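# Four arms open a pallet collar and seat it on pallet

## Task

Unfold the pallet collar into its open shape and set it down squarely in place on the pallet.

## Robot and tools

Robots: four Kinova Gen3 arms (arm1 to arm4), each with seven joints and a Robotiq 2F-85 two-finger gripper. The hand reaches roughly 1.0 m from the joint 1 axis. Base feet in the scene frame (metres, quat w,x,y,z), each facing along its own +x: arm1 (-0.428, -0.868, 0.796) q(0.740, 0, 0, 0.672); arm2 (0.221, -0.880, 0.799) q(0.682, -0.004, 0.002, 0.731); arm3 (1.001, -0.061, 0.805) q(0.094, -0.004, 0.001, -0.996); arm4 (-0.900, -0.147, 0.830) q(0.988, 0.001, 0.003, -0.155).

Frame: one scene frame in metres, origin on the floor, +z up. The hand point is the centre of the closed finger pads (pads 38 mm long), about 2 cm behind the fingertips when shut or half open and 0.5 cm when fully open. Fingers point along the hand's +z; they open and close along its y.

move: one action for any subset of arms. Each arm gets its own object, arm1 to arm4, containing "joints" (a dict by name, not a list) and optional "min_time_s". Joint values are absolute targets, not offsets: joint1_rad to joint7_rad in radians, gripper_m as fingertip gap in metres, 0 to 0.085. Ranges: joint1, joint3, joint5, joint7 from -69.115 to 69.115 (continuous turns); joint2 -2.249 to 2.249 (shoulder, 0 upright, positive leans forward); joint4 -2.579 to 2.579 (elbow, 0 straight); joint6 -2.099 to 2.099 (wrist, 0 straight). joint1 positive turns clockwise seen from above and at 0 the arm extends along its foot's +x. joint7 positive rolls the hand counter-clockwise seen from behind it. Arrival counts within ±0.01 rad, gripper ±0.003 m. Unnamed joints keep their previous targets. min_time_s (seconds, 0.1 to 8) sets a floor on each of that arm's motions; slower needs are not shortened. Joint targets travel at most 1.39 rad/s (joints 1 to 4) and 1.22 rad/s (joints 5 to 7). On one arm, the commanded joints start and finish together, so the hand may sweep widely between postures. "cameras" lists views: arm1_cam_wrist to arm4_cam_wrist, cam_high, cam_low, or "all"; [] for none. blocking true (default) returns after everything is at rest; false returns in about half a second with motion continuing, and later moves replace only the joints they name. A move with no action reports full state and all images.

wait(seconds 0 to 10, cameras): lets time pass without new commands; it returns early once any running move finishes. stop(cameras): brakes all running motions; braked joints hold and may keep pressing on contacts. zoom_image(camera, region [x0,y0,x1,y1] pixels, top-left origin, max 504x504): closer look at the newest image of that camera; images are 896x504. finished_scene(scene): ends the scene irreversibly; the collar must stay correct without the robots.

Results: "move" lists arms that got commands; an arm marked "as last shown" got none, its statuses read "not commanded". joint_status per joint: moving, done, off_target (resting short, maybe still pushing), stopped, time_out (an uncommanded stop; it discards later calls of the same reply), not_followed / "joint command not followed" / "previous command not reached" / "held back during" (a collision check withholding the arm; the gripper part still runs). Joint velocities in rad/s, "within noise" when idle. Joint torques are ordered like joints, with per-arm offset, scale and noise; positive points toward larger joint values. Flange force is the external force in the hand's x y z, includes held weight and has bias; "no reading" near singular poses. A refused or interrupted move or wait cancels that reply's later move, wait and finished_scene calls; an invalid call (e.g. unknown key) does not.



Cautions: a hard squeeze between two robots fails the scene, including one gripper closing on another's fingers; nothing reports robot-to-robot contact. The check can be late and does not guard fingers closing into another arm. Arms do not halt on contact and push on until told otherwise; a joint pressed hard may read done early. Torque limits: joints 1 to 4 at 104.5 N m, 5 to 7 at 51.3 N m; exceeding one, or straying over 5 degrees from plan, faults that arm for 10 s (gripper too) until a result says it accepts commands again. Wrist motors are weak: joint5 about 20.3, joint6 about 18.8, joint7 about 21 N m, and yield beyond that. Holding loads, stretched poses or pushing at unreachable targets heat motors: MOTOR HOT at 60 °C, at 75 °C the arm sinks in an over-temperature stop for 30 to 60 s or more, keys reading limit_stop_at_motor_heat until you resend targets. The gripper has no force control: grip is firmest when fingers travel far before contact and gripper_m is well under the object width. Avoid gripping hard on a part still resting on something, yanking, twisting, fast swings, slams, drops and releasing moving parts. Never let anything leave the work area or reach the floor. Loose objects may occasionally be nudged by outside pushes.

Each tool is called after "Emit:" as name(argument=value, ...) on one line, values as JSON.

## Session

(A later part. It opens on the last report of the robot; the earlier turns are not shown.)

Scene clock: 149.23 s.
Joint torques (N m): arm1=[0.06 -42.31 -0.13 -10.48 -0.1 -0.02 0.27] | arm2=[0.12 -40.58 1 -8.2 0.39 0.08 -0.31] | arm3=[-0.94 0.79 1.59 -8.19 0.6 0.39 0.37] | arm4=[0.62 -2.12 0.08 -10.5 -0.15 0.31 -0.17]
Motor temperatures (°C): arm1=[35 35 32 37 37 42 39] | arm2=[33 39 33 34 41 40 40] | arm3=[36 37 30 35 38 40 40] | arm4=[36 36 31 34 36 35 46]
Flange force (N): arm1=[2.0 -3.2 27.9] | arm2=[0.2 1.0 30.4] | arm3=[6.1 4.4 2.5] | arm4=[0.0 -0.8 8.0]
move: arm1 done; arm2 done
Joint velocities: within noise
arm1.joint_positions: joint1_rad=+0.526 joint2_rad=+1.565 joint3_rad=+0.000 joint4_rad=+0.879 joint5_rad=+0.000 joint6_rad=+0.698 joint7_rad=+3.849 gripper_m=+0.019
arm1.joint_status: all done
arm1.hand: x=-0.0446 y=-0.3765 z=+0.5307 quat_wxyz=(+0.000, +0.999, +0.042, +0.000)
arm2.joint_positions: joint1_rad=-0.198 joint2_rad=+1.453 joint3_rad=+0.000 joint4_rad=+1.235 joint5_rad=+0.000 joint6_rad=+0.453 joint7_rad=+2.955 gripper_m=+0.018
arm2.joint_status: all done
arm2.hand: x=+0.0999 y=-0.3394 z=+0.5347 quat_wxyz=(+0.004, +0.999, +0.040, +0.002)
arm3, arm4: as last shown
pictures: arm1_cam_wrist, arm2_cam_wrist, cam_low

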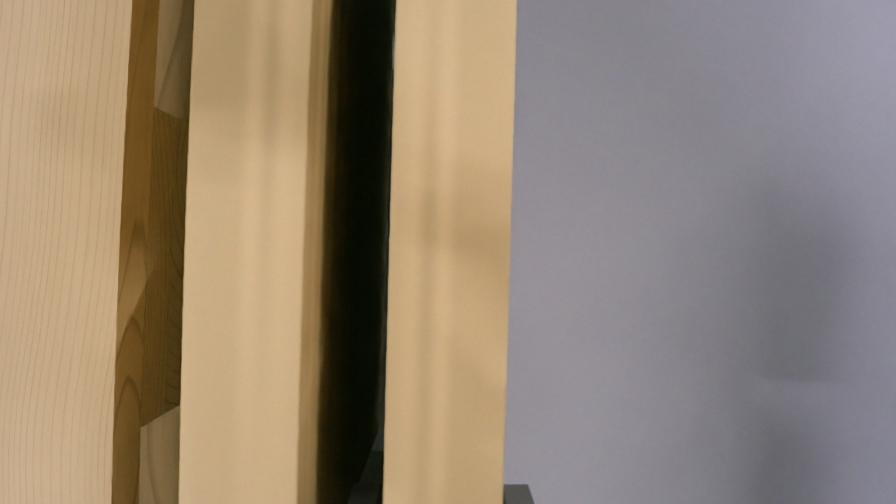

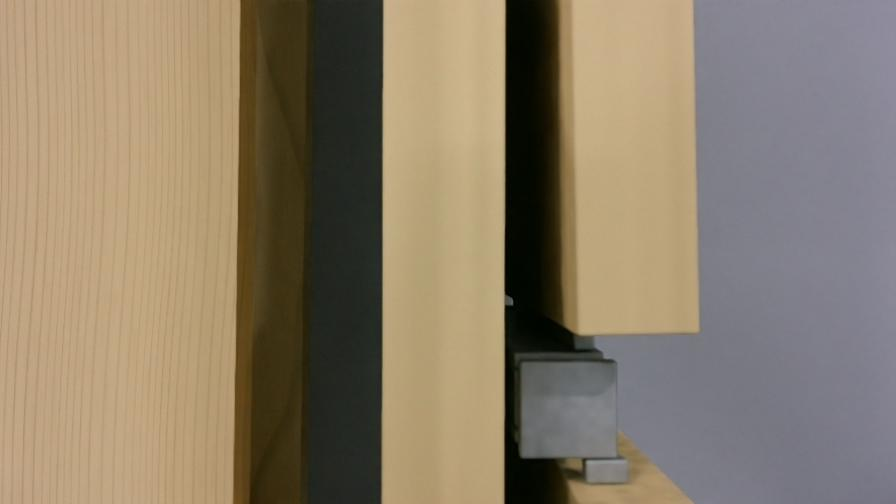

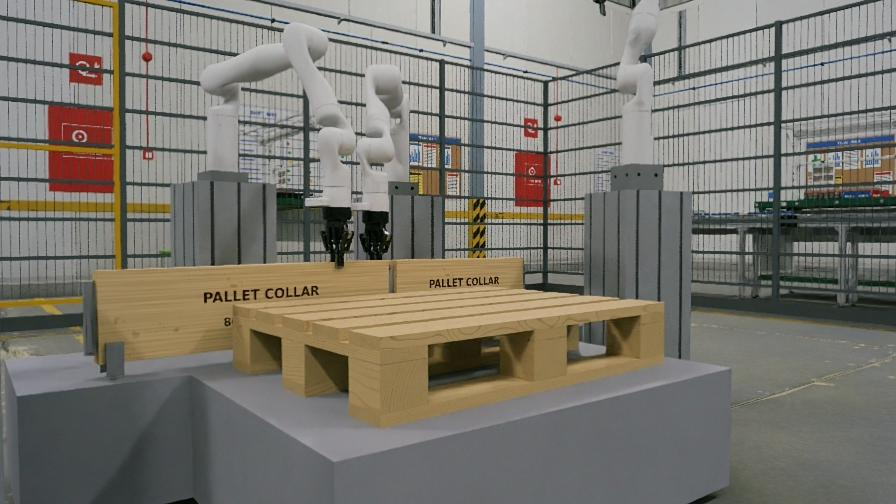

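Emit:
move(arm1={"joints":{"joint1_rad":0.5867,"joint2_rad":1.5101,"joint3_rad":0,"joint4_rad":1.0576,"joint5_rad":0,"joint6_rad":0.5739,"joint7_rad":3.9096},"min_time_s":2}, arm2={"joints":{"joint1_rad":-0.1944,"joint2_rad":1.4647,"joint3_rad":0,"joint4_rad":1.1890,"joint5_rad":0,"joint6_rad":0.4878,"joint7_rad":2.9578},"min_time_s":2}, cameras=["cam_low","cam_high"])

Scene clock: 152.23 s.
Joint torques (N m): arm1=[-0.24 -41.4 -0.16 -8.79 -0.03 0.27 0.3] | arm2=[0.64 -40.28 1.48 -8.84 0.46 -0.31 -0.35] | arm3=[-0.96 0.7 1.62 -8.23 0.57 0.38 0.37] | arm4=[0.6 -2.14 0.07 -10.49 -0.14 0.32 -0.16]
Motor temperatures (°C): arm1=[35 36 32 37 37 42 39] | arm2=[33 39 33 34 41 40 40] | arm3=[36 37 30 35 38 40 40] | arm4=[36 36 31 34 36 35 46]
Flange force (N): arm1=[2.2 -2.4 29.7] | arm2=[-0.6 1.3 28.1] | arm3=[6.0 4.6 2.5] | arm4=[-0.1 -0.8 7.9]
move: arm1 done; arm2 done
Joint velocities: within noise
arm1.joint_positions: joint1_rad=+0.587 joint2_rad=+1.510 joint3_rad=+0.000 joint4_rad=+1.058 joint5_rad=+0.000 joint6_rad=+0.574 joint7_rad=+3.910 gripper_m=+0.019
arm1.joint_status: all done
arm1.hand: x=-0.0360 y=-0.4254 z=+0.5307 quat_wxyz=(+0.000, +0.999, +0.042, +0.000)
arm2.joint_positions: joint1_rad=-0.194 joint2_rad=+1.465 joint3_rad=+0.000 joint4_rad=+1.189 joint5_rad=+0.000 joint6_rad=+0.488 joint7_rad=+2.958 gripper_m=+0.018
arm2.joint_status: all done
arm2.hand: x=+0.0991 y=-0.3292 z=+0.5346 quat_wxyz=(+0.004, +0.999, +0.040, +0.002)
arm3, arm4: as last shown
pictures: cam_high, cam_low

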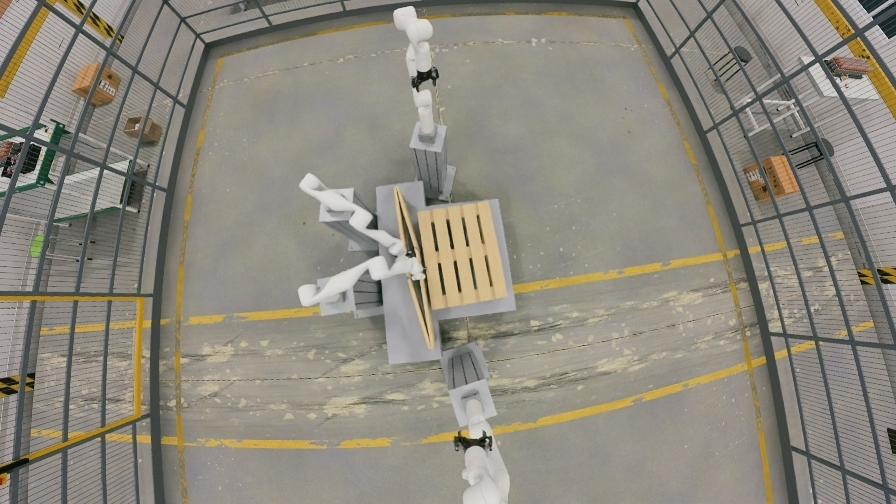

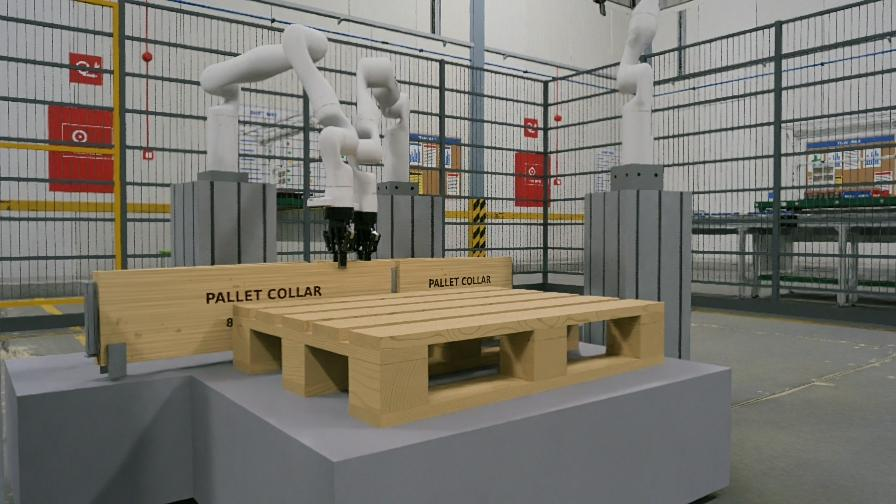

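Opening works. Continue.

Emit:
move(arm1={"joints":{"joint1_rad":0.6602,"joint2_rad":1.4773,"joint3_rad":0,"joint4_rad":1.1769,"joint5_rad":0,"joint6_rad":0.4873,"joint7_rad":3.9831},"min_time_s":2}, arm2={"joints":{"joint1_rad":-0.1913,"joint2_rad":1.4770,"joint3_rad":0,"joint4_rad":1.1428,"joint5_rad":0,"joint6_rad":0.5218,"joint7_rad":2.9609},"min_time_s":2}, cameras=[])

Emit:
move(arm1={"joints":{"joint1_rad":0.7449,"joint2_rad":1.4601,"joint3_rad":0,"joint4_rad":1.2463,"joint5_rad":0,"joint6_rad":0.4352,"joint7_rad":4.0678},"min_time_s":2}, arm2={"joints":{"joint1_rad":-0.1883,"joint2_rad":1.4903,"joint3_rad":0,"joint4_rad":1.0953,"joint5_rad":0,"joint6_rad":0.5560,"joint7_rad":2.9639},"min_time_s":2}, cameras=["cam_low","cam_high"])

Emit:
zoom_image(camera="cam_high", region=[350, 170, 530, 370])

Scene clock: 155.83 s.
Joint torques (N m): arm1=[-0.18 -39.98 -0.18 -7.28 0.01 0.22 0.4] | arm2=[0.74 -40.95 1.57 -9.39 0.41 -0.24 -0.36] | arm3=[-0.94 0.77 1.62 -8.23 0.59 0.36 0.42] | arm4=[0.61 -2.14 0.09 -10.44 -0.14 0.32 -0.17]
Motor temperatures (°C): arm1=[35 36 32 37 37 42 39] | arm2=[33 40 33 34 41 40 40] | arm3=[36 37 30 35 38 40 40] | arm4=[36 36 31 34 36 35 46]
Flange force (N): arm1=[2.7 -2.9 30.0] | arm2=[-0.7 1.5 28.3] | arm3=[6.2 4.7 2.5] | arm4=[-0.2 -0.8 7.7]
move: arm1 done; arm2 done
Joint velocities: within noise
arm1.joint_positions: joint1_rad=+0.660 joint2_rad=+1.477 joint3_rad=+0.000 joint4_rad=+1.177 joint5_rad=+0.000 joint6_rad=+0.487 joint7_rad=+3.983 gripper_m=+0.019
arm1.joint_status: all done
arm1.hand: x=-0.0214 y=-0.4731 z=+0.5307 quat_wxyz=(+0.000, +0.999, +0.042, +0.000)
arm2.joint_positions: joint1_rad=-0.191 joint2_rad=+1.477 joint3_rad=+0.000 joint4_rad=+1.143 joint5_rad=+0.000 joint6_rad=+0.522 joint7_rad=+2.961 gripper_m=+0.018
arm2.joint_status: all done
arm2.hand: x=+0.0983 y=-0.3193 z=+0.5346 quat_wxyz=(+0.004, +0.999, +0.040, +0.002)
arm3, arm4: as last shown

Scene clock: 158.13 s.
Joint torques (N m): arm1=[-0.05 -38.83 -0.21 -6.47 0.02 0.19 0.43] | arm2=[0.7 -41.68 1.51 -9.95 0.45 -0.23 -0.36] | arm3=[-0.96 0.78 1.7 -8.22 0.58 0.39 0.42] | arm4=[0.6 -2.11 0.09 -10.5 -0.16 0.33 -0.19]
Motor temperatures (°C): arm1=[35 37 32 37 37 42 39] | arm2=[33 40 33 34 41 40 40] | arm3=[36 37 30 35 38 40 40] | arm4=[36 36 31 34 36 35 46]
Flange force (N): arm1=[2.4 -2.6 29.3] | arm2=[-0.6 1.5 28.6] | arm3=[6.3 4.9 2.6] | arm4=[-0.1 -0.9 8.0]
move: arm1 done; arm2 done
Joint velocities: within noise
arm1.joint_positions: joint1_rad=+0.745 joint2_rad=+1.460 joint3_rad=+0.000 joint4_rad=+1.246 joint5_rad=+0.000 joint6_rad=+0.435 joint7_rad=+4.068 gripper_m=+0.019
arm1.joint_status: all done
arm1.hand: x=-0.0010 y=-0.5193 z=+0.5306 quat_wxyz=(+0.000, +0.999, +0.042, +0.000)
arm2.joint_positions: joint1_rad=-0.188 joint2_rad=+1.490 joint3_rad=+0.000 joint4_rad=+1.095 joint5_rad=+0.000 joint6_rad=+0.556 joint7_rad=+2.964 gripper_m=+0.018
arm2.joint_status: all done
arm2.hand: x=+0.0975 y=-0.3096 z=+0.5344 quat_wxyz=(+0.004, +0.999, +0.040, +0.002)
arm3, arm4: as last shown
pictures: cam_high, cam_low

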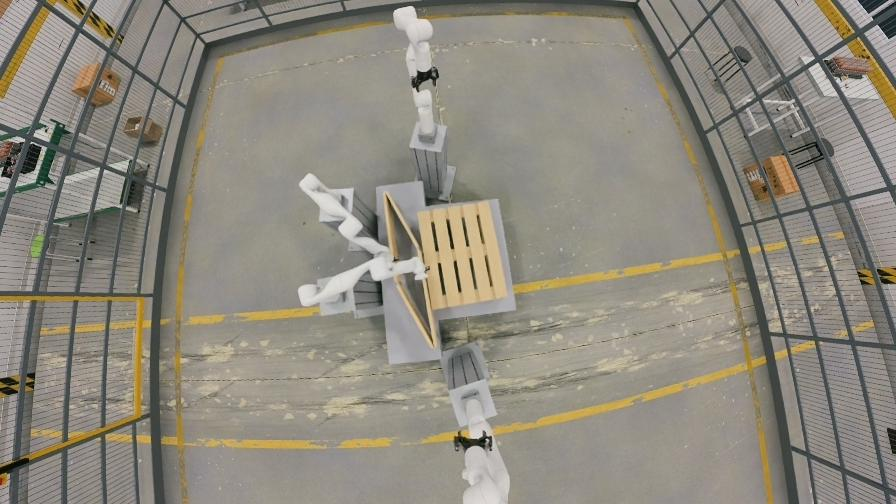

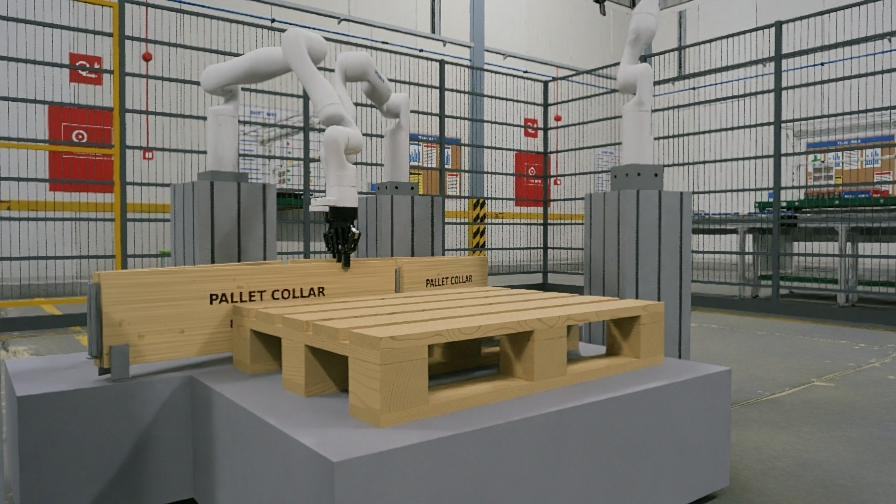

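Scaled by 2.520 from the camera's image (finer frame: 1280x720).

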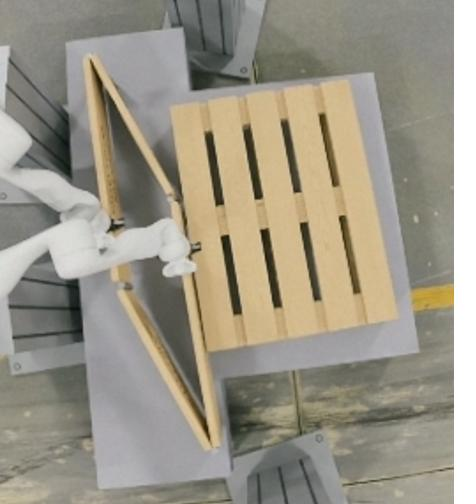

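Emit:
move(arm1={"joints":{"joint1_rad":0.7449,"joint2_rad":1.4875,"joint3_rad":0,"joint4_rad":1.2228,"joint5_rad":0,"joint6_rad":0.4313,"joint7_rad":4.0678},"min_time_s":1.5}, arm2={"joints":{"joint1_rad":-0.1883,"joint2_rad":1.5177,"joint3_rad":0,"joint4_rad":1.0707,"joint5_rad":0,"joint6_rad":0.5531,"joint7_rad":2.9639},"min_time_s":1.5}, cameras=["cam_low"])

Emit:
zoom_image(camera="cam_low", region=[70, 250, 270, 400])

Scene clock: 163.80 s.
Joint torques (N m): arm1=[-1.19 -24.2 -1.69 -2.86 -0.05 0.23 0.49] | arm2=[2.97 -22.18 3.4 -4.69 1.26 -0.27 -0.16] | arm3=[-1.02 0.7 1.63 -8.27 0.6 0.41 0.4] | arm4=[0.57 -2.14 0.08 -10.44 -0.14 0.31 -0.17]
Motor temperatures (°C): arm1=[35 37 32 37 37 42 39] | arm2=[33 40 33 34 41 40 40] | arm3=[36 37 30 36 38 40 40] | arm4=[36 36 31 34 36 35 46]
Flange force (N): arm1=[3.6 -1.1 2.9] | arm2=[-4.6 3.6 -5.4] | arm3=[6.1 4.7 2.8] | arm4=[-0.2 -0.8 7.7]
move: arm1 done; arm2 done
Joint velocities: within noise
arm1.joint_positions: joint1_rad=+0.745 joint2_rad=+1.488 joint3_rad=+0.000 joint4_rad=+1.223 joint5_rad=+0.000 joint6_rad=+0.431 joint7_rad=+4.068 gripper_m=+0.019
arm1.joint_status: all done
arm1.hand: x=-0.0010 y=-0.5193 z=+0.5186 quat_wxyz=(+0.000, +0.999, +0.042, +0.000)
arm2.joint_positions: joint1_rad=-0.188 joint2_rad=+1.518 joint3_rad=+0.000 joint4_rad=+1.071 joint5_rad=+0.000 joint6_rad=+0.553 joint7_rad=+2.964 gripper_m=+0.018
arm2.joint_status: all done
arm2.hand: x=+0.0974 y=-0.3096 z=+0.5225 quat_wxyz=(+0.004, +0.999, +0.040, +0.002)
arm3, arm4: as last shown

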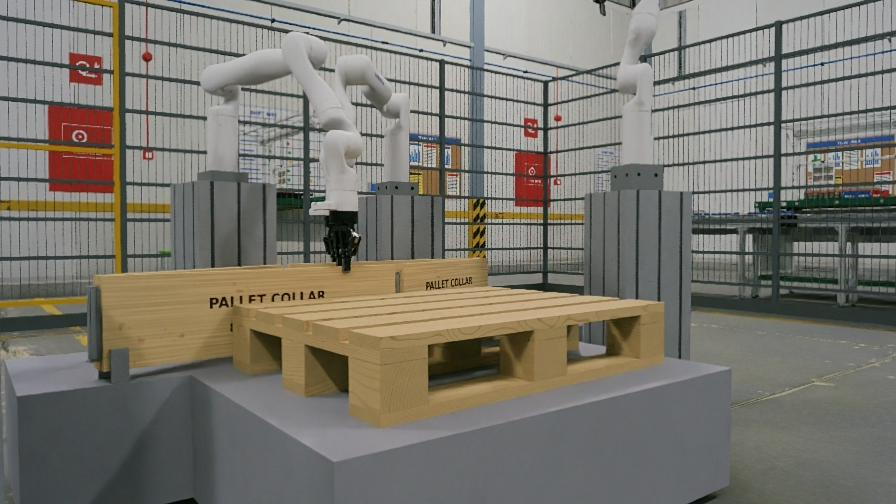

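Scaled by 2.520 from the camera's image (finer frame: 1280x720).

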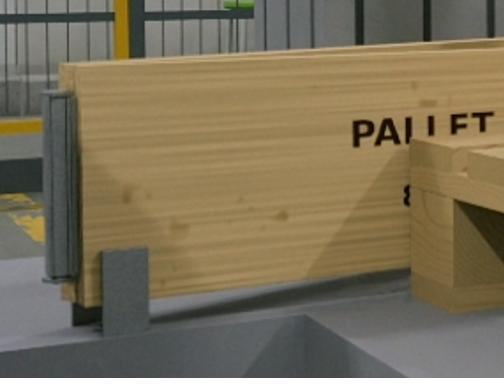

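Emit:
move(arm1={"joints":{"gripper_m":0.045}}, arm2={"joints":{"gripper_m":0.036}}, cameras=[])

Emit:
move(arm1={"joints":{"joint1_rad":0.7449,"joint2_rad":1.2199,"joint3_rad":0,"joint4_rad":1.4038,"joint5_rad":0,"joint6_rad":0.5179,"joint7_rad":4.0678},"min_time_s":1.5}, arm2={"joints":{"joint1_rad":-0.1883,"joint2_rad":1.2555,"joint3_rad":0,"joint4_rad":1.2557,"joint5_rad":0,"joint6_rad":0.6304,"joint7_rad":2.9639},"min_time_s":1.5}, cameras=["arm1_cam_wrist","arm2_cam_wrist"])

Emit:
move(arm1={"joints":{"joint1_rad":-0.178,"joint2_rad":-0.3,"joint3_rad":0,"joint4_rad":1.6,"joint5_rad":0,"joint6_rad":1.84,"joint7_rad":3.0},"min_time_s":2}, arm2={"joints":{"joint1_rad":-0.118,"joint2_rad":-0.3,"joint3_rad":0,"joint4_rad":1.6,"joint5_rad":0,"joint6_rad":1.84,"joint7_rad":3.0},"min_time_s":2}, arm3={"joints":{"joint1_rad":-0.4086,"joint2_rad":0.9829,"joint3_rad":0,"joint4_rad":1.5926,"joint5_rad":0,"joint6_rad":0.5661,"joint7_rad":-1.7476,"gripper_m":0.06},"min_time_s":2}, cameras=["arm3_cam_wrist","cam_high"])

Emit:
move(arm4={"joints":{"joint1_rad":0.3027,"joint2_rad":1.1164,"joint3_rad":0,"joint4_rad":1.3011,"joint5_rad":0,"joint6_rad":0.7242,"joint7_rad":-0.5369,"gripper_m":0.06},"min_time_s":2}, cameras=["all"])

Scene clock: 170.60 s.
Joint torques (N m): arm1=[-0.01 -24.06 -0.56 -3.5 -0.04 -0.16 0.25] | arm2=[0.23 -26 0.73 -5.2 0.4 0.1 -0.24] | arm3=[-0.95 0.75 1.64 -8.18 0.59 0.41 0.38] | arm4=[0.57 -2.16 0.1 -10.43 -0.14 0.31 -0.19]
Motor temperatures (°C): arm1=[35 37 32 37 37 42 39] | arm2=[33 40 33 34 41 40 40] | arm3=[36 37 30 36 38 40 40] | arm4=[36 36 31 34 36 35 46]
Flange force (N): arm1=[1.2 -1.5 1.2] | arm2=[0.0 1.2 2.4] | arm3=[6.1 4.6 2.5] | arm4=[-0.2 -0.8 7.6]
move: arm1 done; arm2 done
Joint velocities: within noise
arm1.joint_positions: joint1_rad=+0.745 joint2_rad=+1.487 joint3_rad=+0.000 joint4_rad=+1.223 joint5_rad=+0.000 joint6_rad=+0.431 joint7_rad=+4.068 gripper_m=+0.045
arm1.joint_status: all done
arm1.hand: x=-0.0010 y=-0.5192 z=+0.5187 quat_wxyz=(+0.000, +0.999, +0.042, +0.000)
arm2.joint_positions: joint1_rad=-0.188 joint2_rad=+1.518 joint3_rad=+0.000 joint4_rad=+1.071 joint5_rad=+0.000 joint6_rad=+0.553 joint7_rad=+2.964 gripper_m=+0.036
arm2.joint_status: all done
arm2.hand: x=+0.0975 y=-0.3096 z=+0.5225 quat_wxyz=(+0.004, +0.999, +0.040, +0.002)
arm3, arm4: as last shown

Scene clock: 172.47 s.
Joint torques (N m): arm1=[-0.1 -23.69 -0.64 -4.22 -0.07 -0.16 0.27] | arm2=[0.23 -25.7 0.64 -5.85 0.39 0.09 -0.25] | arm3=[-0.9 0.72 1.72 -8.15 0.61 0.35 0.38] | arm4=[0.62 -2.15 0.09 -10.5 -0.15 0.32 -0.17]
Motor temperatures (°C): arm1=[35 37 32 37 37 42 39] | arm2=[33 40 33 34 41 40 40] | arm3=[36 37 30 36 38 40 40] | arm4=[36 36 31 34 36 35 46]
Flange force (N): arm1=[1.2 -1.4 0.9] | arm2=[0.0 1.2 2.7] | arm3=[6.2 4.9 2.1] | arm4=[-0.1 -0.8 7.9]
move: arm1 done; arm2 done
Joint velocities: within noise
arm1.joint_positions: joint1_rad=+0.745 joint2_rad=+1.220 joint3_rad=+0.000 joint4_rad=+1.404 joint5_rad=+0.000 joint6_rad=+0.518 joint7_rad=+4.068 gripper_m=+0.045
arm1.joint_status: all done
arm1.hand: x=-0.0010 y=-0.5193 z=+0.6407 quat_wxyz=(+0.000, +0.999, +0.042, +0.000)
arm2.joint_positions: joint1_rad=-0.188 joint2_rad=+1.256 joint3_rad=+0.000 joint4_rad=+1.256 joint5_rad=+0.000 joint6_rad=+0.630 joint7_rad=+2.964 gripper_m=+0.036
arm2.joint_status: all done
arm2.hand: x=+0.0970 y=-0.3087 z=+0.6441 quat_wxyz=(+0.004, +0.999, +0.040, +0.002)
arm3.joint_positions: joint1_rad=-0.169 joint2_rad=-0.363 joint3_rad=-0.074 joint4_rad=+1.527 joint5_rad=-0.005 joint6_rad=+1.959 joint7_rad=+1.022 gripper_m=+0.085
arm3.joint_status: not commanded
arm3.hand: x=+0.8660 y=-0.1050 z=+1.2969 quat_wxyz=(+0.006, -0.998, +0.060, +0.017)
arm4.joint_positions: joint1_rad=-0.484 joint2_rad=-0.358 joint3_rad=-0.055 joint4_rad=+1.573 joint5_rad=-0.060 joint6_rad=+2.007 joint7_rad=+1.671 gripper_m=+0.085
arm4.joint_status: not commanded
arm4.hand: x=-0.7779 y=-0.1252 z=+1.3078 quat_wxyz=(+0.044, +0.173, -0.984, -0.017)

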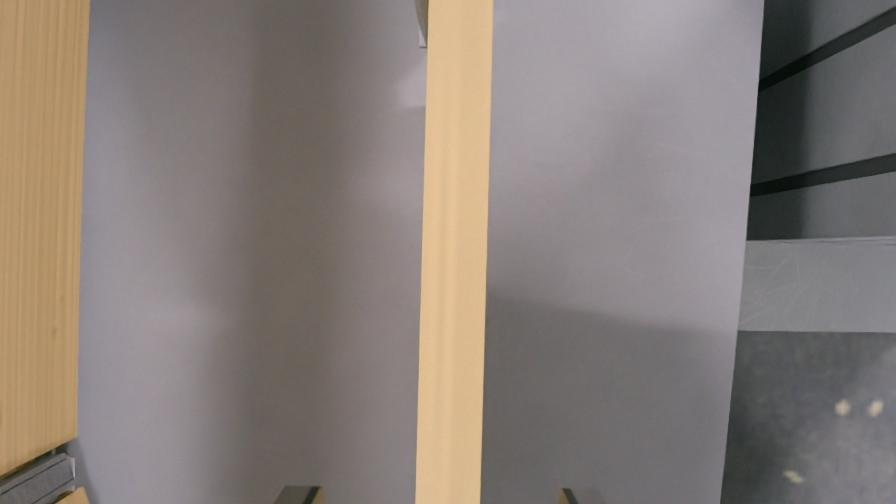

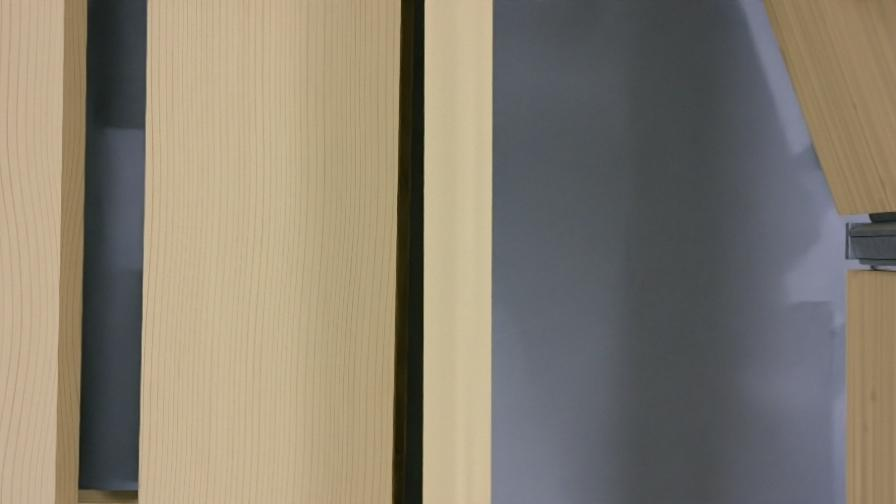

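Scene clock: 176.20 s.
Joint torques (N m): arm1=[-0.05 -2.9 -1.36 -8.31 0 -0.16 0.29] | arm2=[0.21 -3.14 -0.03 -9.35 0.42 0.06 -0.26] | arm3=[-0.84 -20.2 2.09 -4.94 0.59 0.42 0.37] | arm4=[0.56 -2.11 0.11 -10.5 -0.15 0.33 -0.18]
Motor temperatures (°C): arm1=[35 37 32 37 37 42 39] | arm2=[33 40 33 34 41 40 40] | arm3=[36 37 30 35 38 40 40] | arm4=[36 36 31 34 36 35 46]
Flange force (N): arm1=[2.5 -1.2 -1.7] | arm2=[0.1 0.3 3.0] | arm3=[-2.8 2.0 -1.9] | arm4=[-0.1 -0.7 8.0]
move: arm1 done; arm2 done; arm3 done
Joint velocities: within noise
arm1.joint_positions: joint1_rad=-0.178 joint2_rad=-0.300 joint3_rad=+0.000 joint4_rad=+1.600 joint5_rad=+0.000 joint6_rad=+1.840 joint7_rad=+3.000 gripper_m=+0.045
arm1.joint_status: all done
arm1.hand: x=-0.4183 y=-0.6871 z=+1.2551 quat_wxyz=(-0.001, +1.000, -0.030, +0.000)
arm2.joint_positions: joint1_rad=-0.118 joint2_rad=-0.300 joint3_rad=+0.000 joint4_rad=+1.600 joint5_rad=+0.000 joint6_rad=+1.840 joint7_rad=+3.000 gripper_m=+0.036
arm2.joint_status: all done
arm2.hand: x=+0.2106 y=-0.6955 z=+1.2573 quat_wxyz=(+0.003, +1.000, +0.023, +0.002)
arm3.joint_positions: joint1_rad=-0.409 joint2_rad=+0.983 joint3_rad=+0.000 joint4_rad=+1.593 joint5_rad=+0.000 joint6_rad=+0.566 joint7_rad=-1.748 gripper_m=+0.060
arm3.joint_status: all done
arm3.hand: x=+0.5575 y=-0.3323 z=+0.7494 quat_wxyz=(-0.004, -0.209, +0.978, +0.001)
arm4: as last shown

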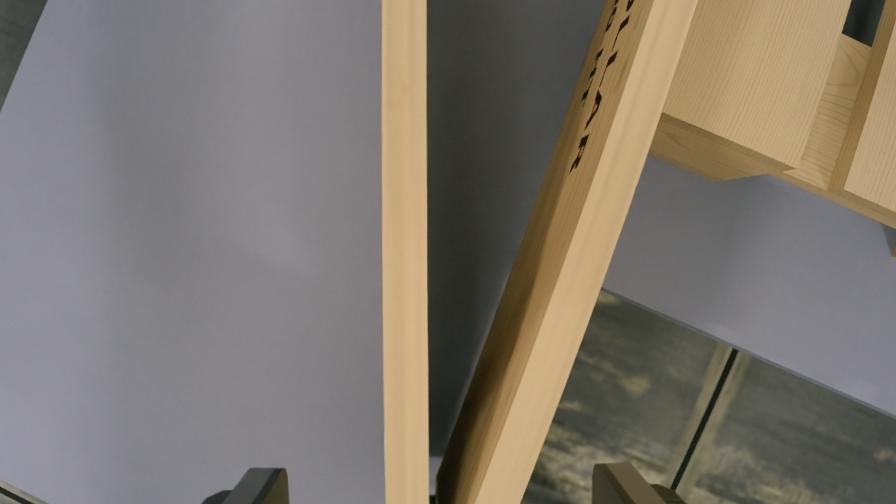

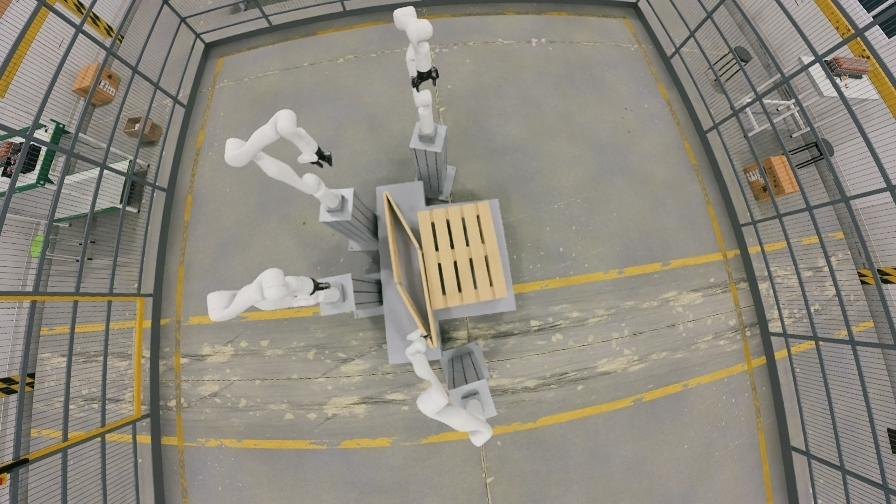

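Scene clock: 179.47 s.
Joint torques (N m): arm1=[0 -2.92 -1.32 -8.38 -0.07 -0.16 0.22] | arm2=[0.27 -3.14 0.01 -9.33 0.4 0.04 -0.25] | arm3=[-0.8 -20.21 1.98 -4.97 0.59 0.33 0.4] | arm4=[0.65 -24.53 0.45 -8.03 -0.12 0.06 -0.17]
Motor temperatures (°C): arm1=[35 37 32 37 37 42 39] | arm2=[33 40 33 34 41 40 40] | arm3=[36 37 30 35 38 40 40] | arm4=[36 36 31 34 36 35 46]
Flange force (N): arm1=[2.6 -1.2 -1.5] | arm2=[0.0 0.3 2.9] | arm3=[-2.8 1.8 -2.0] | arm4=[-3.8 -8.7 -0.5]
move: arm4 done
Joint velocities: within noise
arm1, arm2, arm3: as last shown
arm4.joint_positions: joint1_rad=+0.303 joint2_rad=+1.116 joint3_rad=+0.000 joint4_rad=+1.301 joint5_rad=+0.000 joint6_rad=+0.724 joint7_rad=-0.537 gripper_m=+0.060
arm4.joint_status: all done
arm4.hand: x=-0.4350 y=-0.5049 z=+0.7496 quat_wxyz=(+0.002, -0.978, -0.209, +0.002)
pictures: arm1_cam_wrist, arm2_cam_wrist, arm3_cam_wrist, arm4_cam_wrist, cam_high, cam_low

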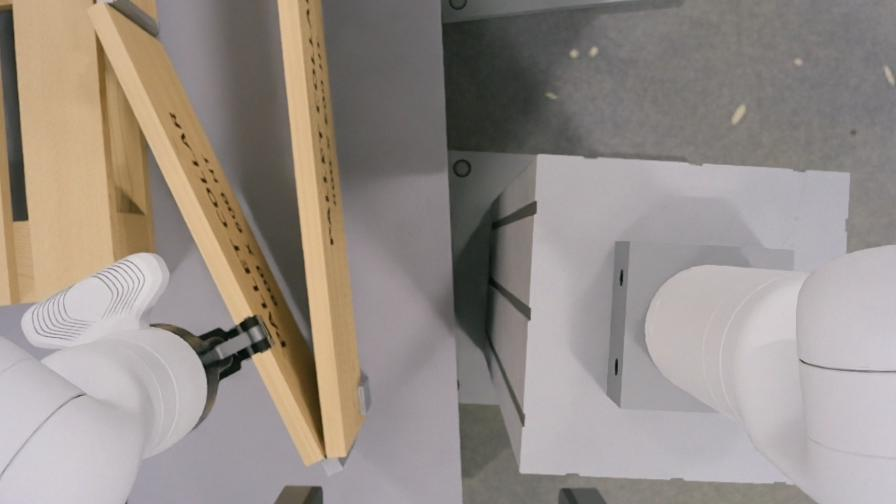

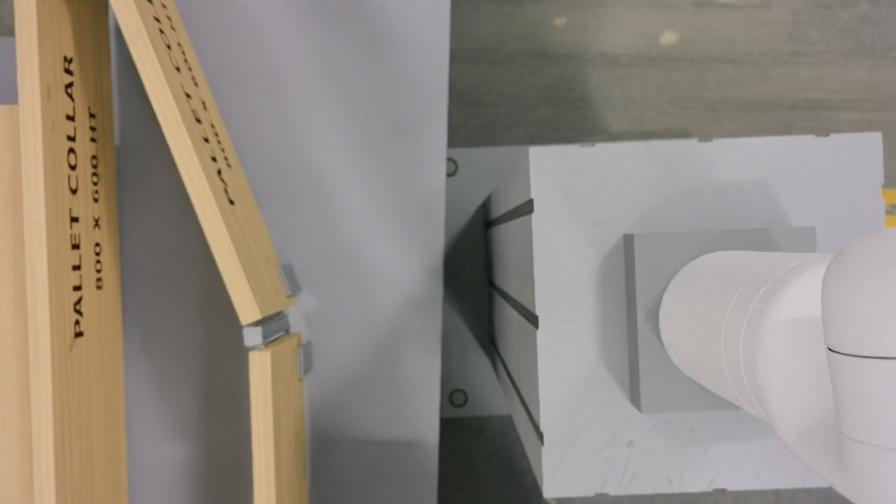

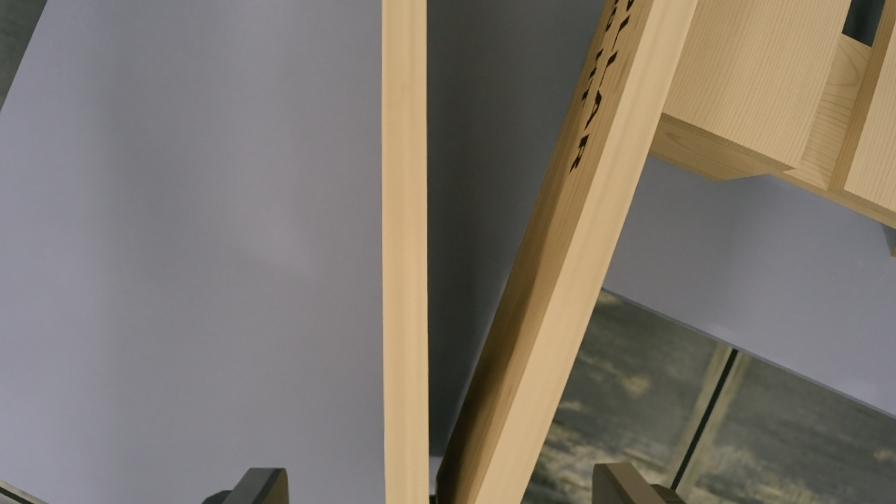

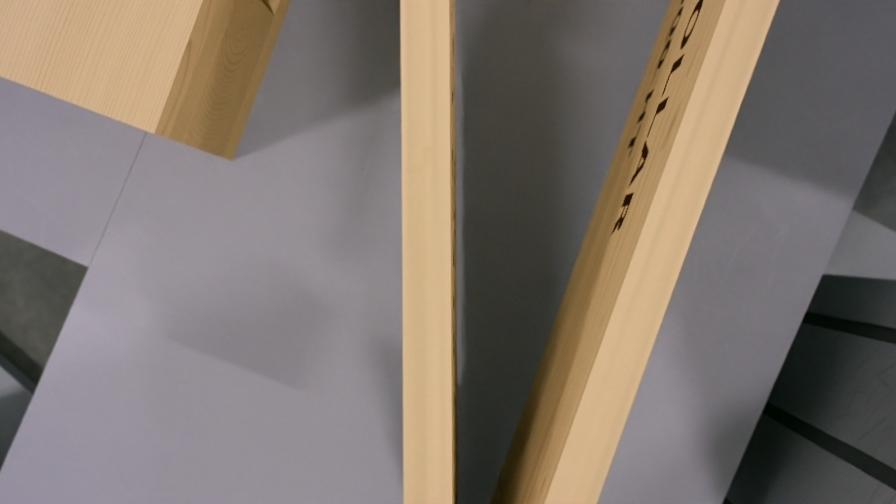

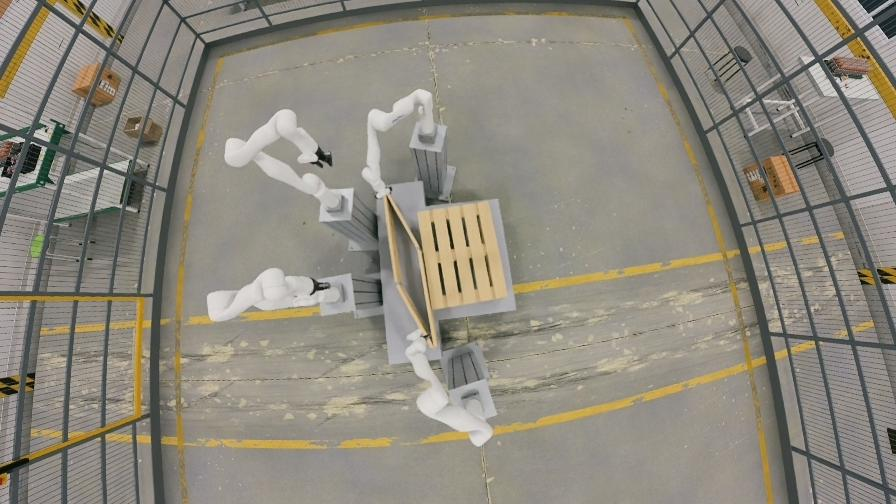

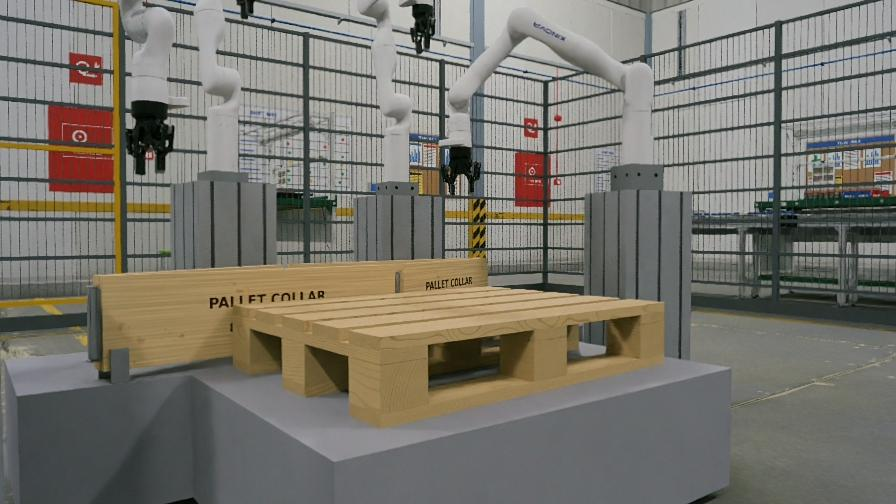

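Emit:
move(arm3={"joints":{"joint1_rad":-0.4080,"joint2_rad":1.4821,"joint3_rad":0,"joint4_rad":0.9785,"joint5_rad":0,"joint6_rad":0.6810,"joint7_rad":-1.752},"min_time_s":1.5}, arm4={"joints":{"joint1_rad":0.2040,"joint2_rad":1.5114,"joint3_rad":0,"joint4_rad":0.9831,"joint5_rad":0,"joint6_rad":0.6470,"joint7_rad":-0.6406},"min_time_s":1.5}, cameras=["arm3_cam_wrist","arm4_cam_wrist","arm1_cam_wrist","arm2_cam_wrist"])

Scene clock: 194.67 s.
Joint torques (N m): arm1=[-0.08 -2.94 -1.33 -8.36 -0.04 -0.16 0.25] | arm2=[0.25 -3.18 -0.01 -9.37 0.38 0.06 -0.27] | arm3=[-0.76 -24.49 2.11 -5.88 0.58 0.28 0.36] | arm4=[0.63 -25.9 0.5 -7.48 -0.08 0.05 -0.16]
Motor temperatures (°C): arm1=[35 36 32 37 37 42 39] | arm2=[33 40 33 34 41 40 40] | arm3=[36 37 30 35 38 40 40] | arm4=[36 36 31 34 36 35 46]
Flange force (N): arm1=[2.5 -1.2 -1.5] | arm2=[0.1 0.3 3.0] | arm3=[-4.2 1.8 -3.0] | arm4=[-5.9 -9.9 -4.0]
move: arm3 done; arm4 done
Joint velocities: within noise
arm1, arm2: as last shown
arm3.joint_positions: joint1_rad=-0.408 joint2_rad=+1.482 joint3_rad=+0.000 joint4_rad=+0.979 joint5_rad=+0.000 joint6_rad=+0.681 joint7_rad=-1.752 gripper_m=+0.060
arm3.joint_status: all done
arm3.hand: x=+0.4746 y=-0.3871 z=+0.5751 quat_wxyz=(-0.004, -0.206, +0.978, +0.001)
arm4.joint_positions: joint1_rad=+0.204 joint2_rad=+1.511 joint3_rad=+0.000 joint4_rad=+0.983 joint5_rad=+0.000 joint6_rad=+0.647 joint7_rad=-0.641 gripper_m=+0.060
arm4.joint_status: all done
arm4.hand: x=-0.3826 y=-0.4684 z=+0.5744 quat_wxyz=(+0.001, -0.979, -0.206, +0.002)
pictures: arm1_cam_wrist, arm2_cam_wrist, arm3_cam_wrist, arm4_cam_wrist

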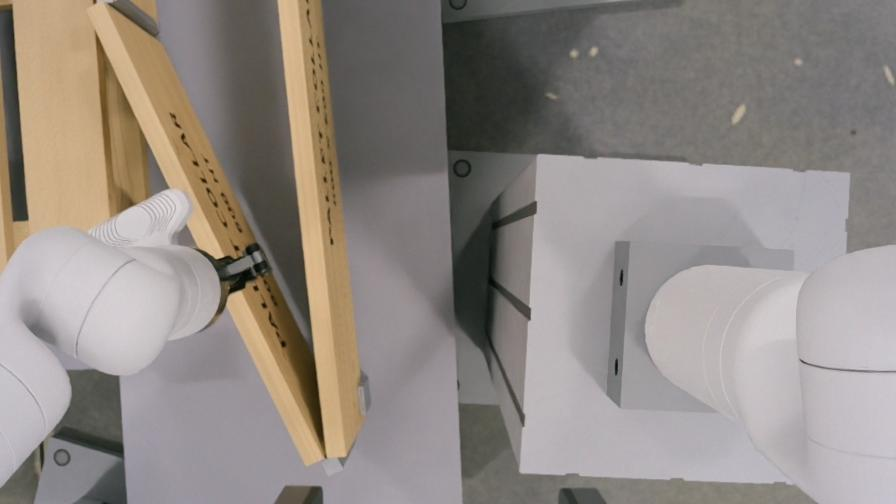

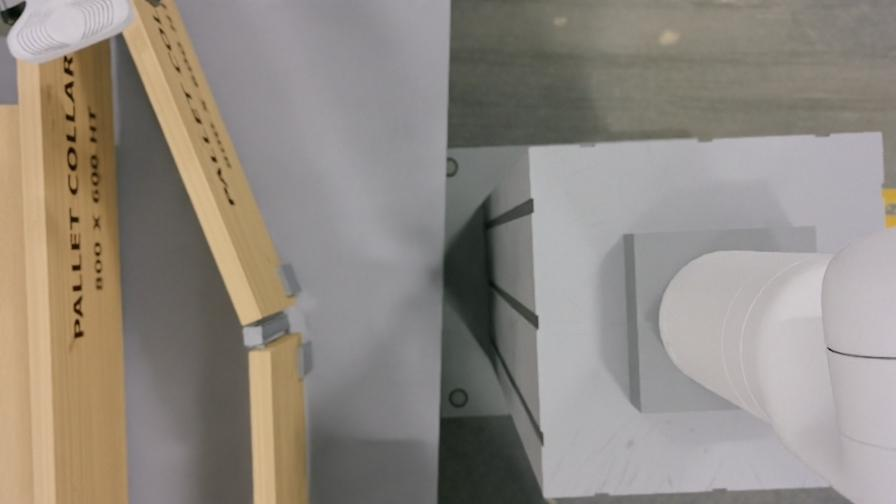

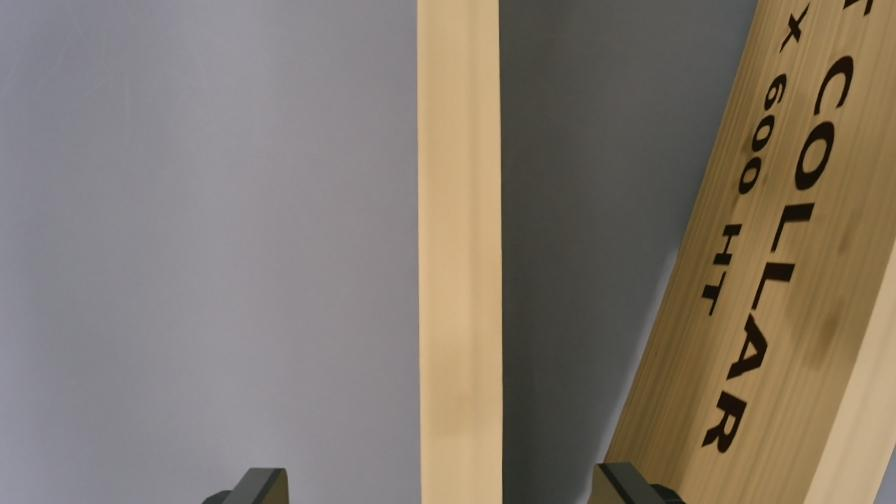

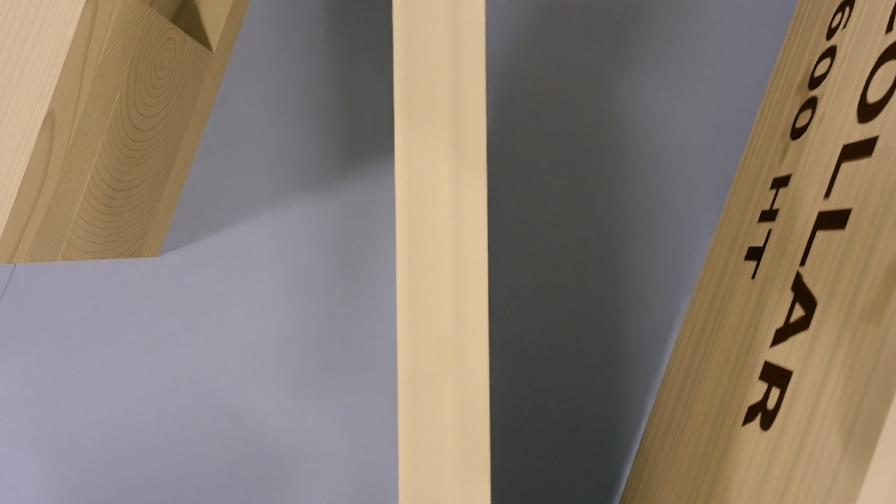

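Emit:
move(arm3={"joints": {"joint1_rad": -0.4012, "joint2_rad": 1.5507, "joint4_rad": 0.9189, "joint6_rad": 0.672, "joint7_rad": -1.7452}, "min_time_s": 1.5}, arm4={"joints": {"joint1_rad": 0.1993, "joint2_rad": 1.5628, "joint4_rad": 0.9491, "joint6_rad": 0.6297, "joint7_rad": -0.6453}, "min_time_s": 1.5}, cameras=["arm3_cam_wrist", "arm4_cam_wrist"])

Scene clock: 207.13 s.
Joint torques (N m): arm1=[-0.05 -2.95 -1.29 -8.36 -0.01 -0.1 0.26] | arm2=[0.22 -3.14 -0.02 -9.36 0.39 0.05 -0.25] | arm3=[-0.8 -24.38 2.09 -5.7 0.58 0.28 0.4] | arm4=[0.66 -25.84 0.47 -7.35 -0.11 0.05 -0.17]
Motor temperatures (°C): arm1=[35 36 32 37 37 42 39] | arm2=[33 40 33 34 41 40 40] | arm3=[36 37 30 35 38 40 40] | arm4=[36 36 31 34 36 35 46]
Flange force (N): arm1=[2.4 -1.3 -1.4] | arm2=[0.1 0.3 3.0] | arm3=[-3.9 1.7 -3.4] | arm4=[-6.0 -10.0 -4.5]
move: arm3 done; arm4 done
Joint velocities: within noise
arm1, arm2: as last shown
arm3.joint_positions: joint1_rad=-0.401 joint2_rad=+1.551 joint3_rad=+0.000 joint4_rad=+0.919 joint5_rad=+0.000 joint6_rad=+0.672 joint7_rad=-1.745 gripper_m=+0.060
arm3.joint_status: all done
arm3.hand: x=+0.4726 y=-0.3831 z=+0.5445 quat_wxyz=(-0.004, -0.206, +0.978, +0.001)
arm4.joint_positions: joint1_rad=+0.199 joint2_rad=+1.563 joint3_rad=+0.000 joint4_rad=+0.949 joint5_rad=+0.000 joint6_rad=+0.630 joint7_rad=-0.645 gripper_m=+0.060
arm4.joint_status: all done
arm4.hand: x=-0.3845 y=-0.4641 z=+0.5495 quat_wxyz=(+0.001, -0.978, -0.206, +0.002)

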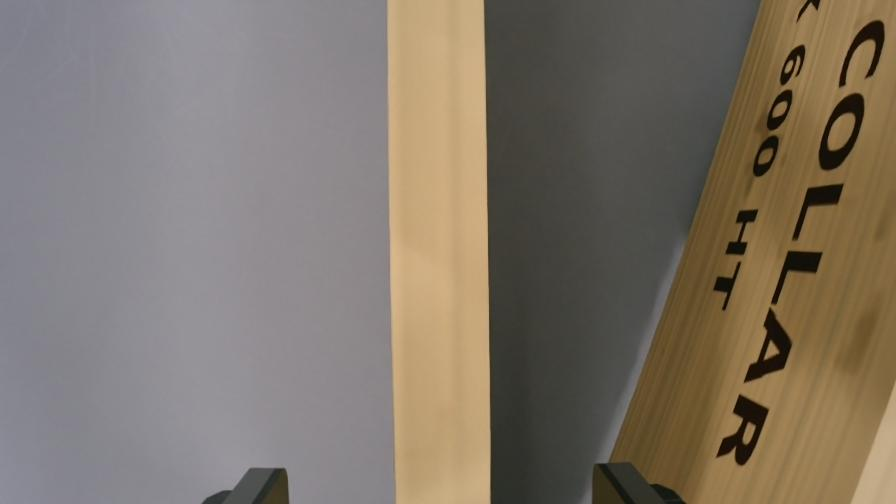

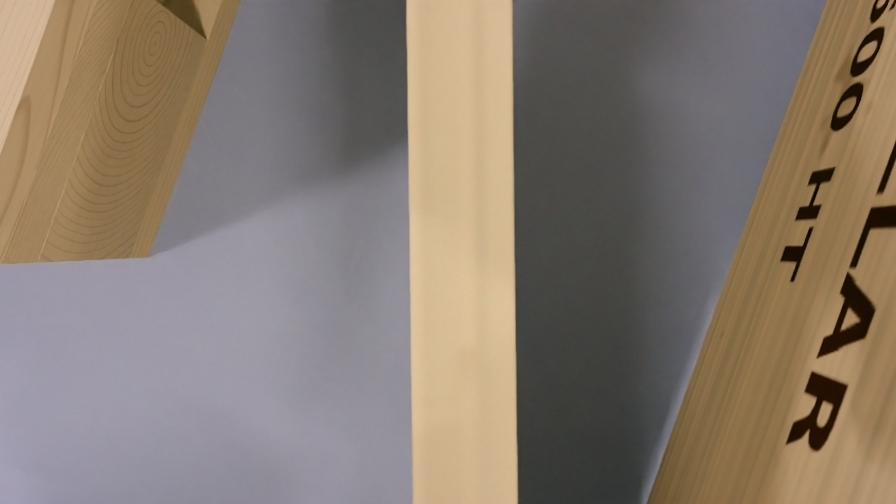

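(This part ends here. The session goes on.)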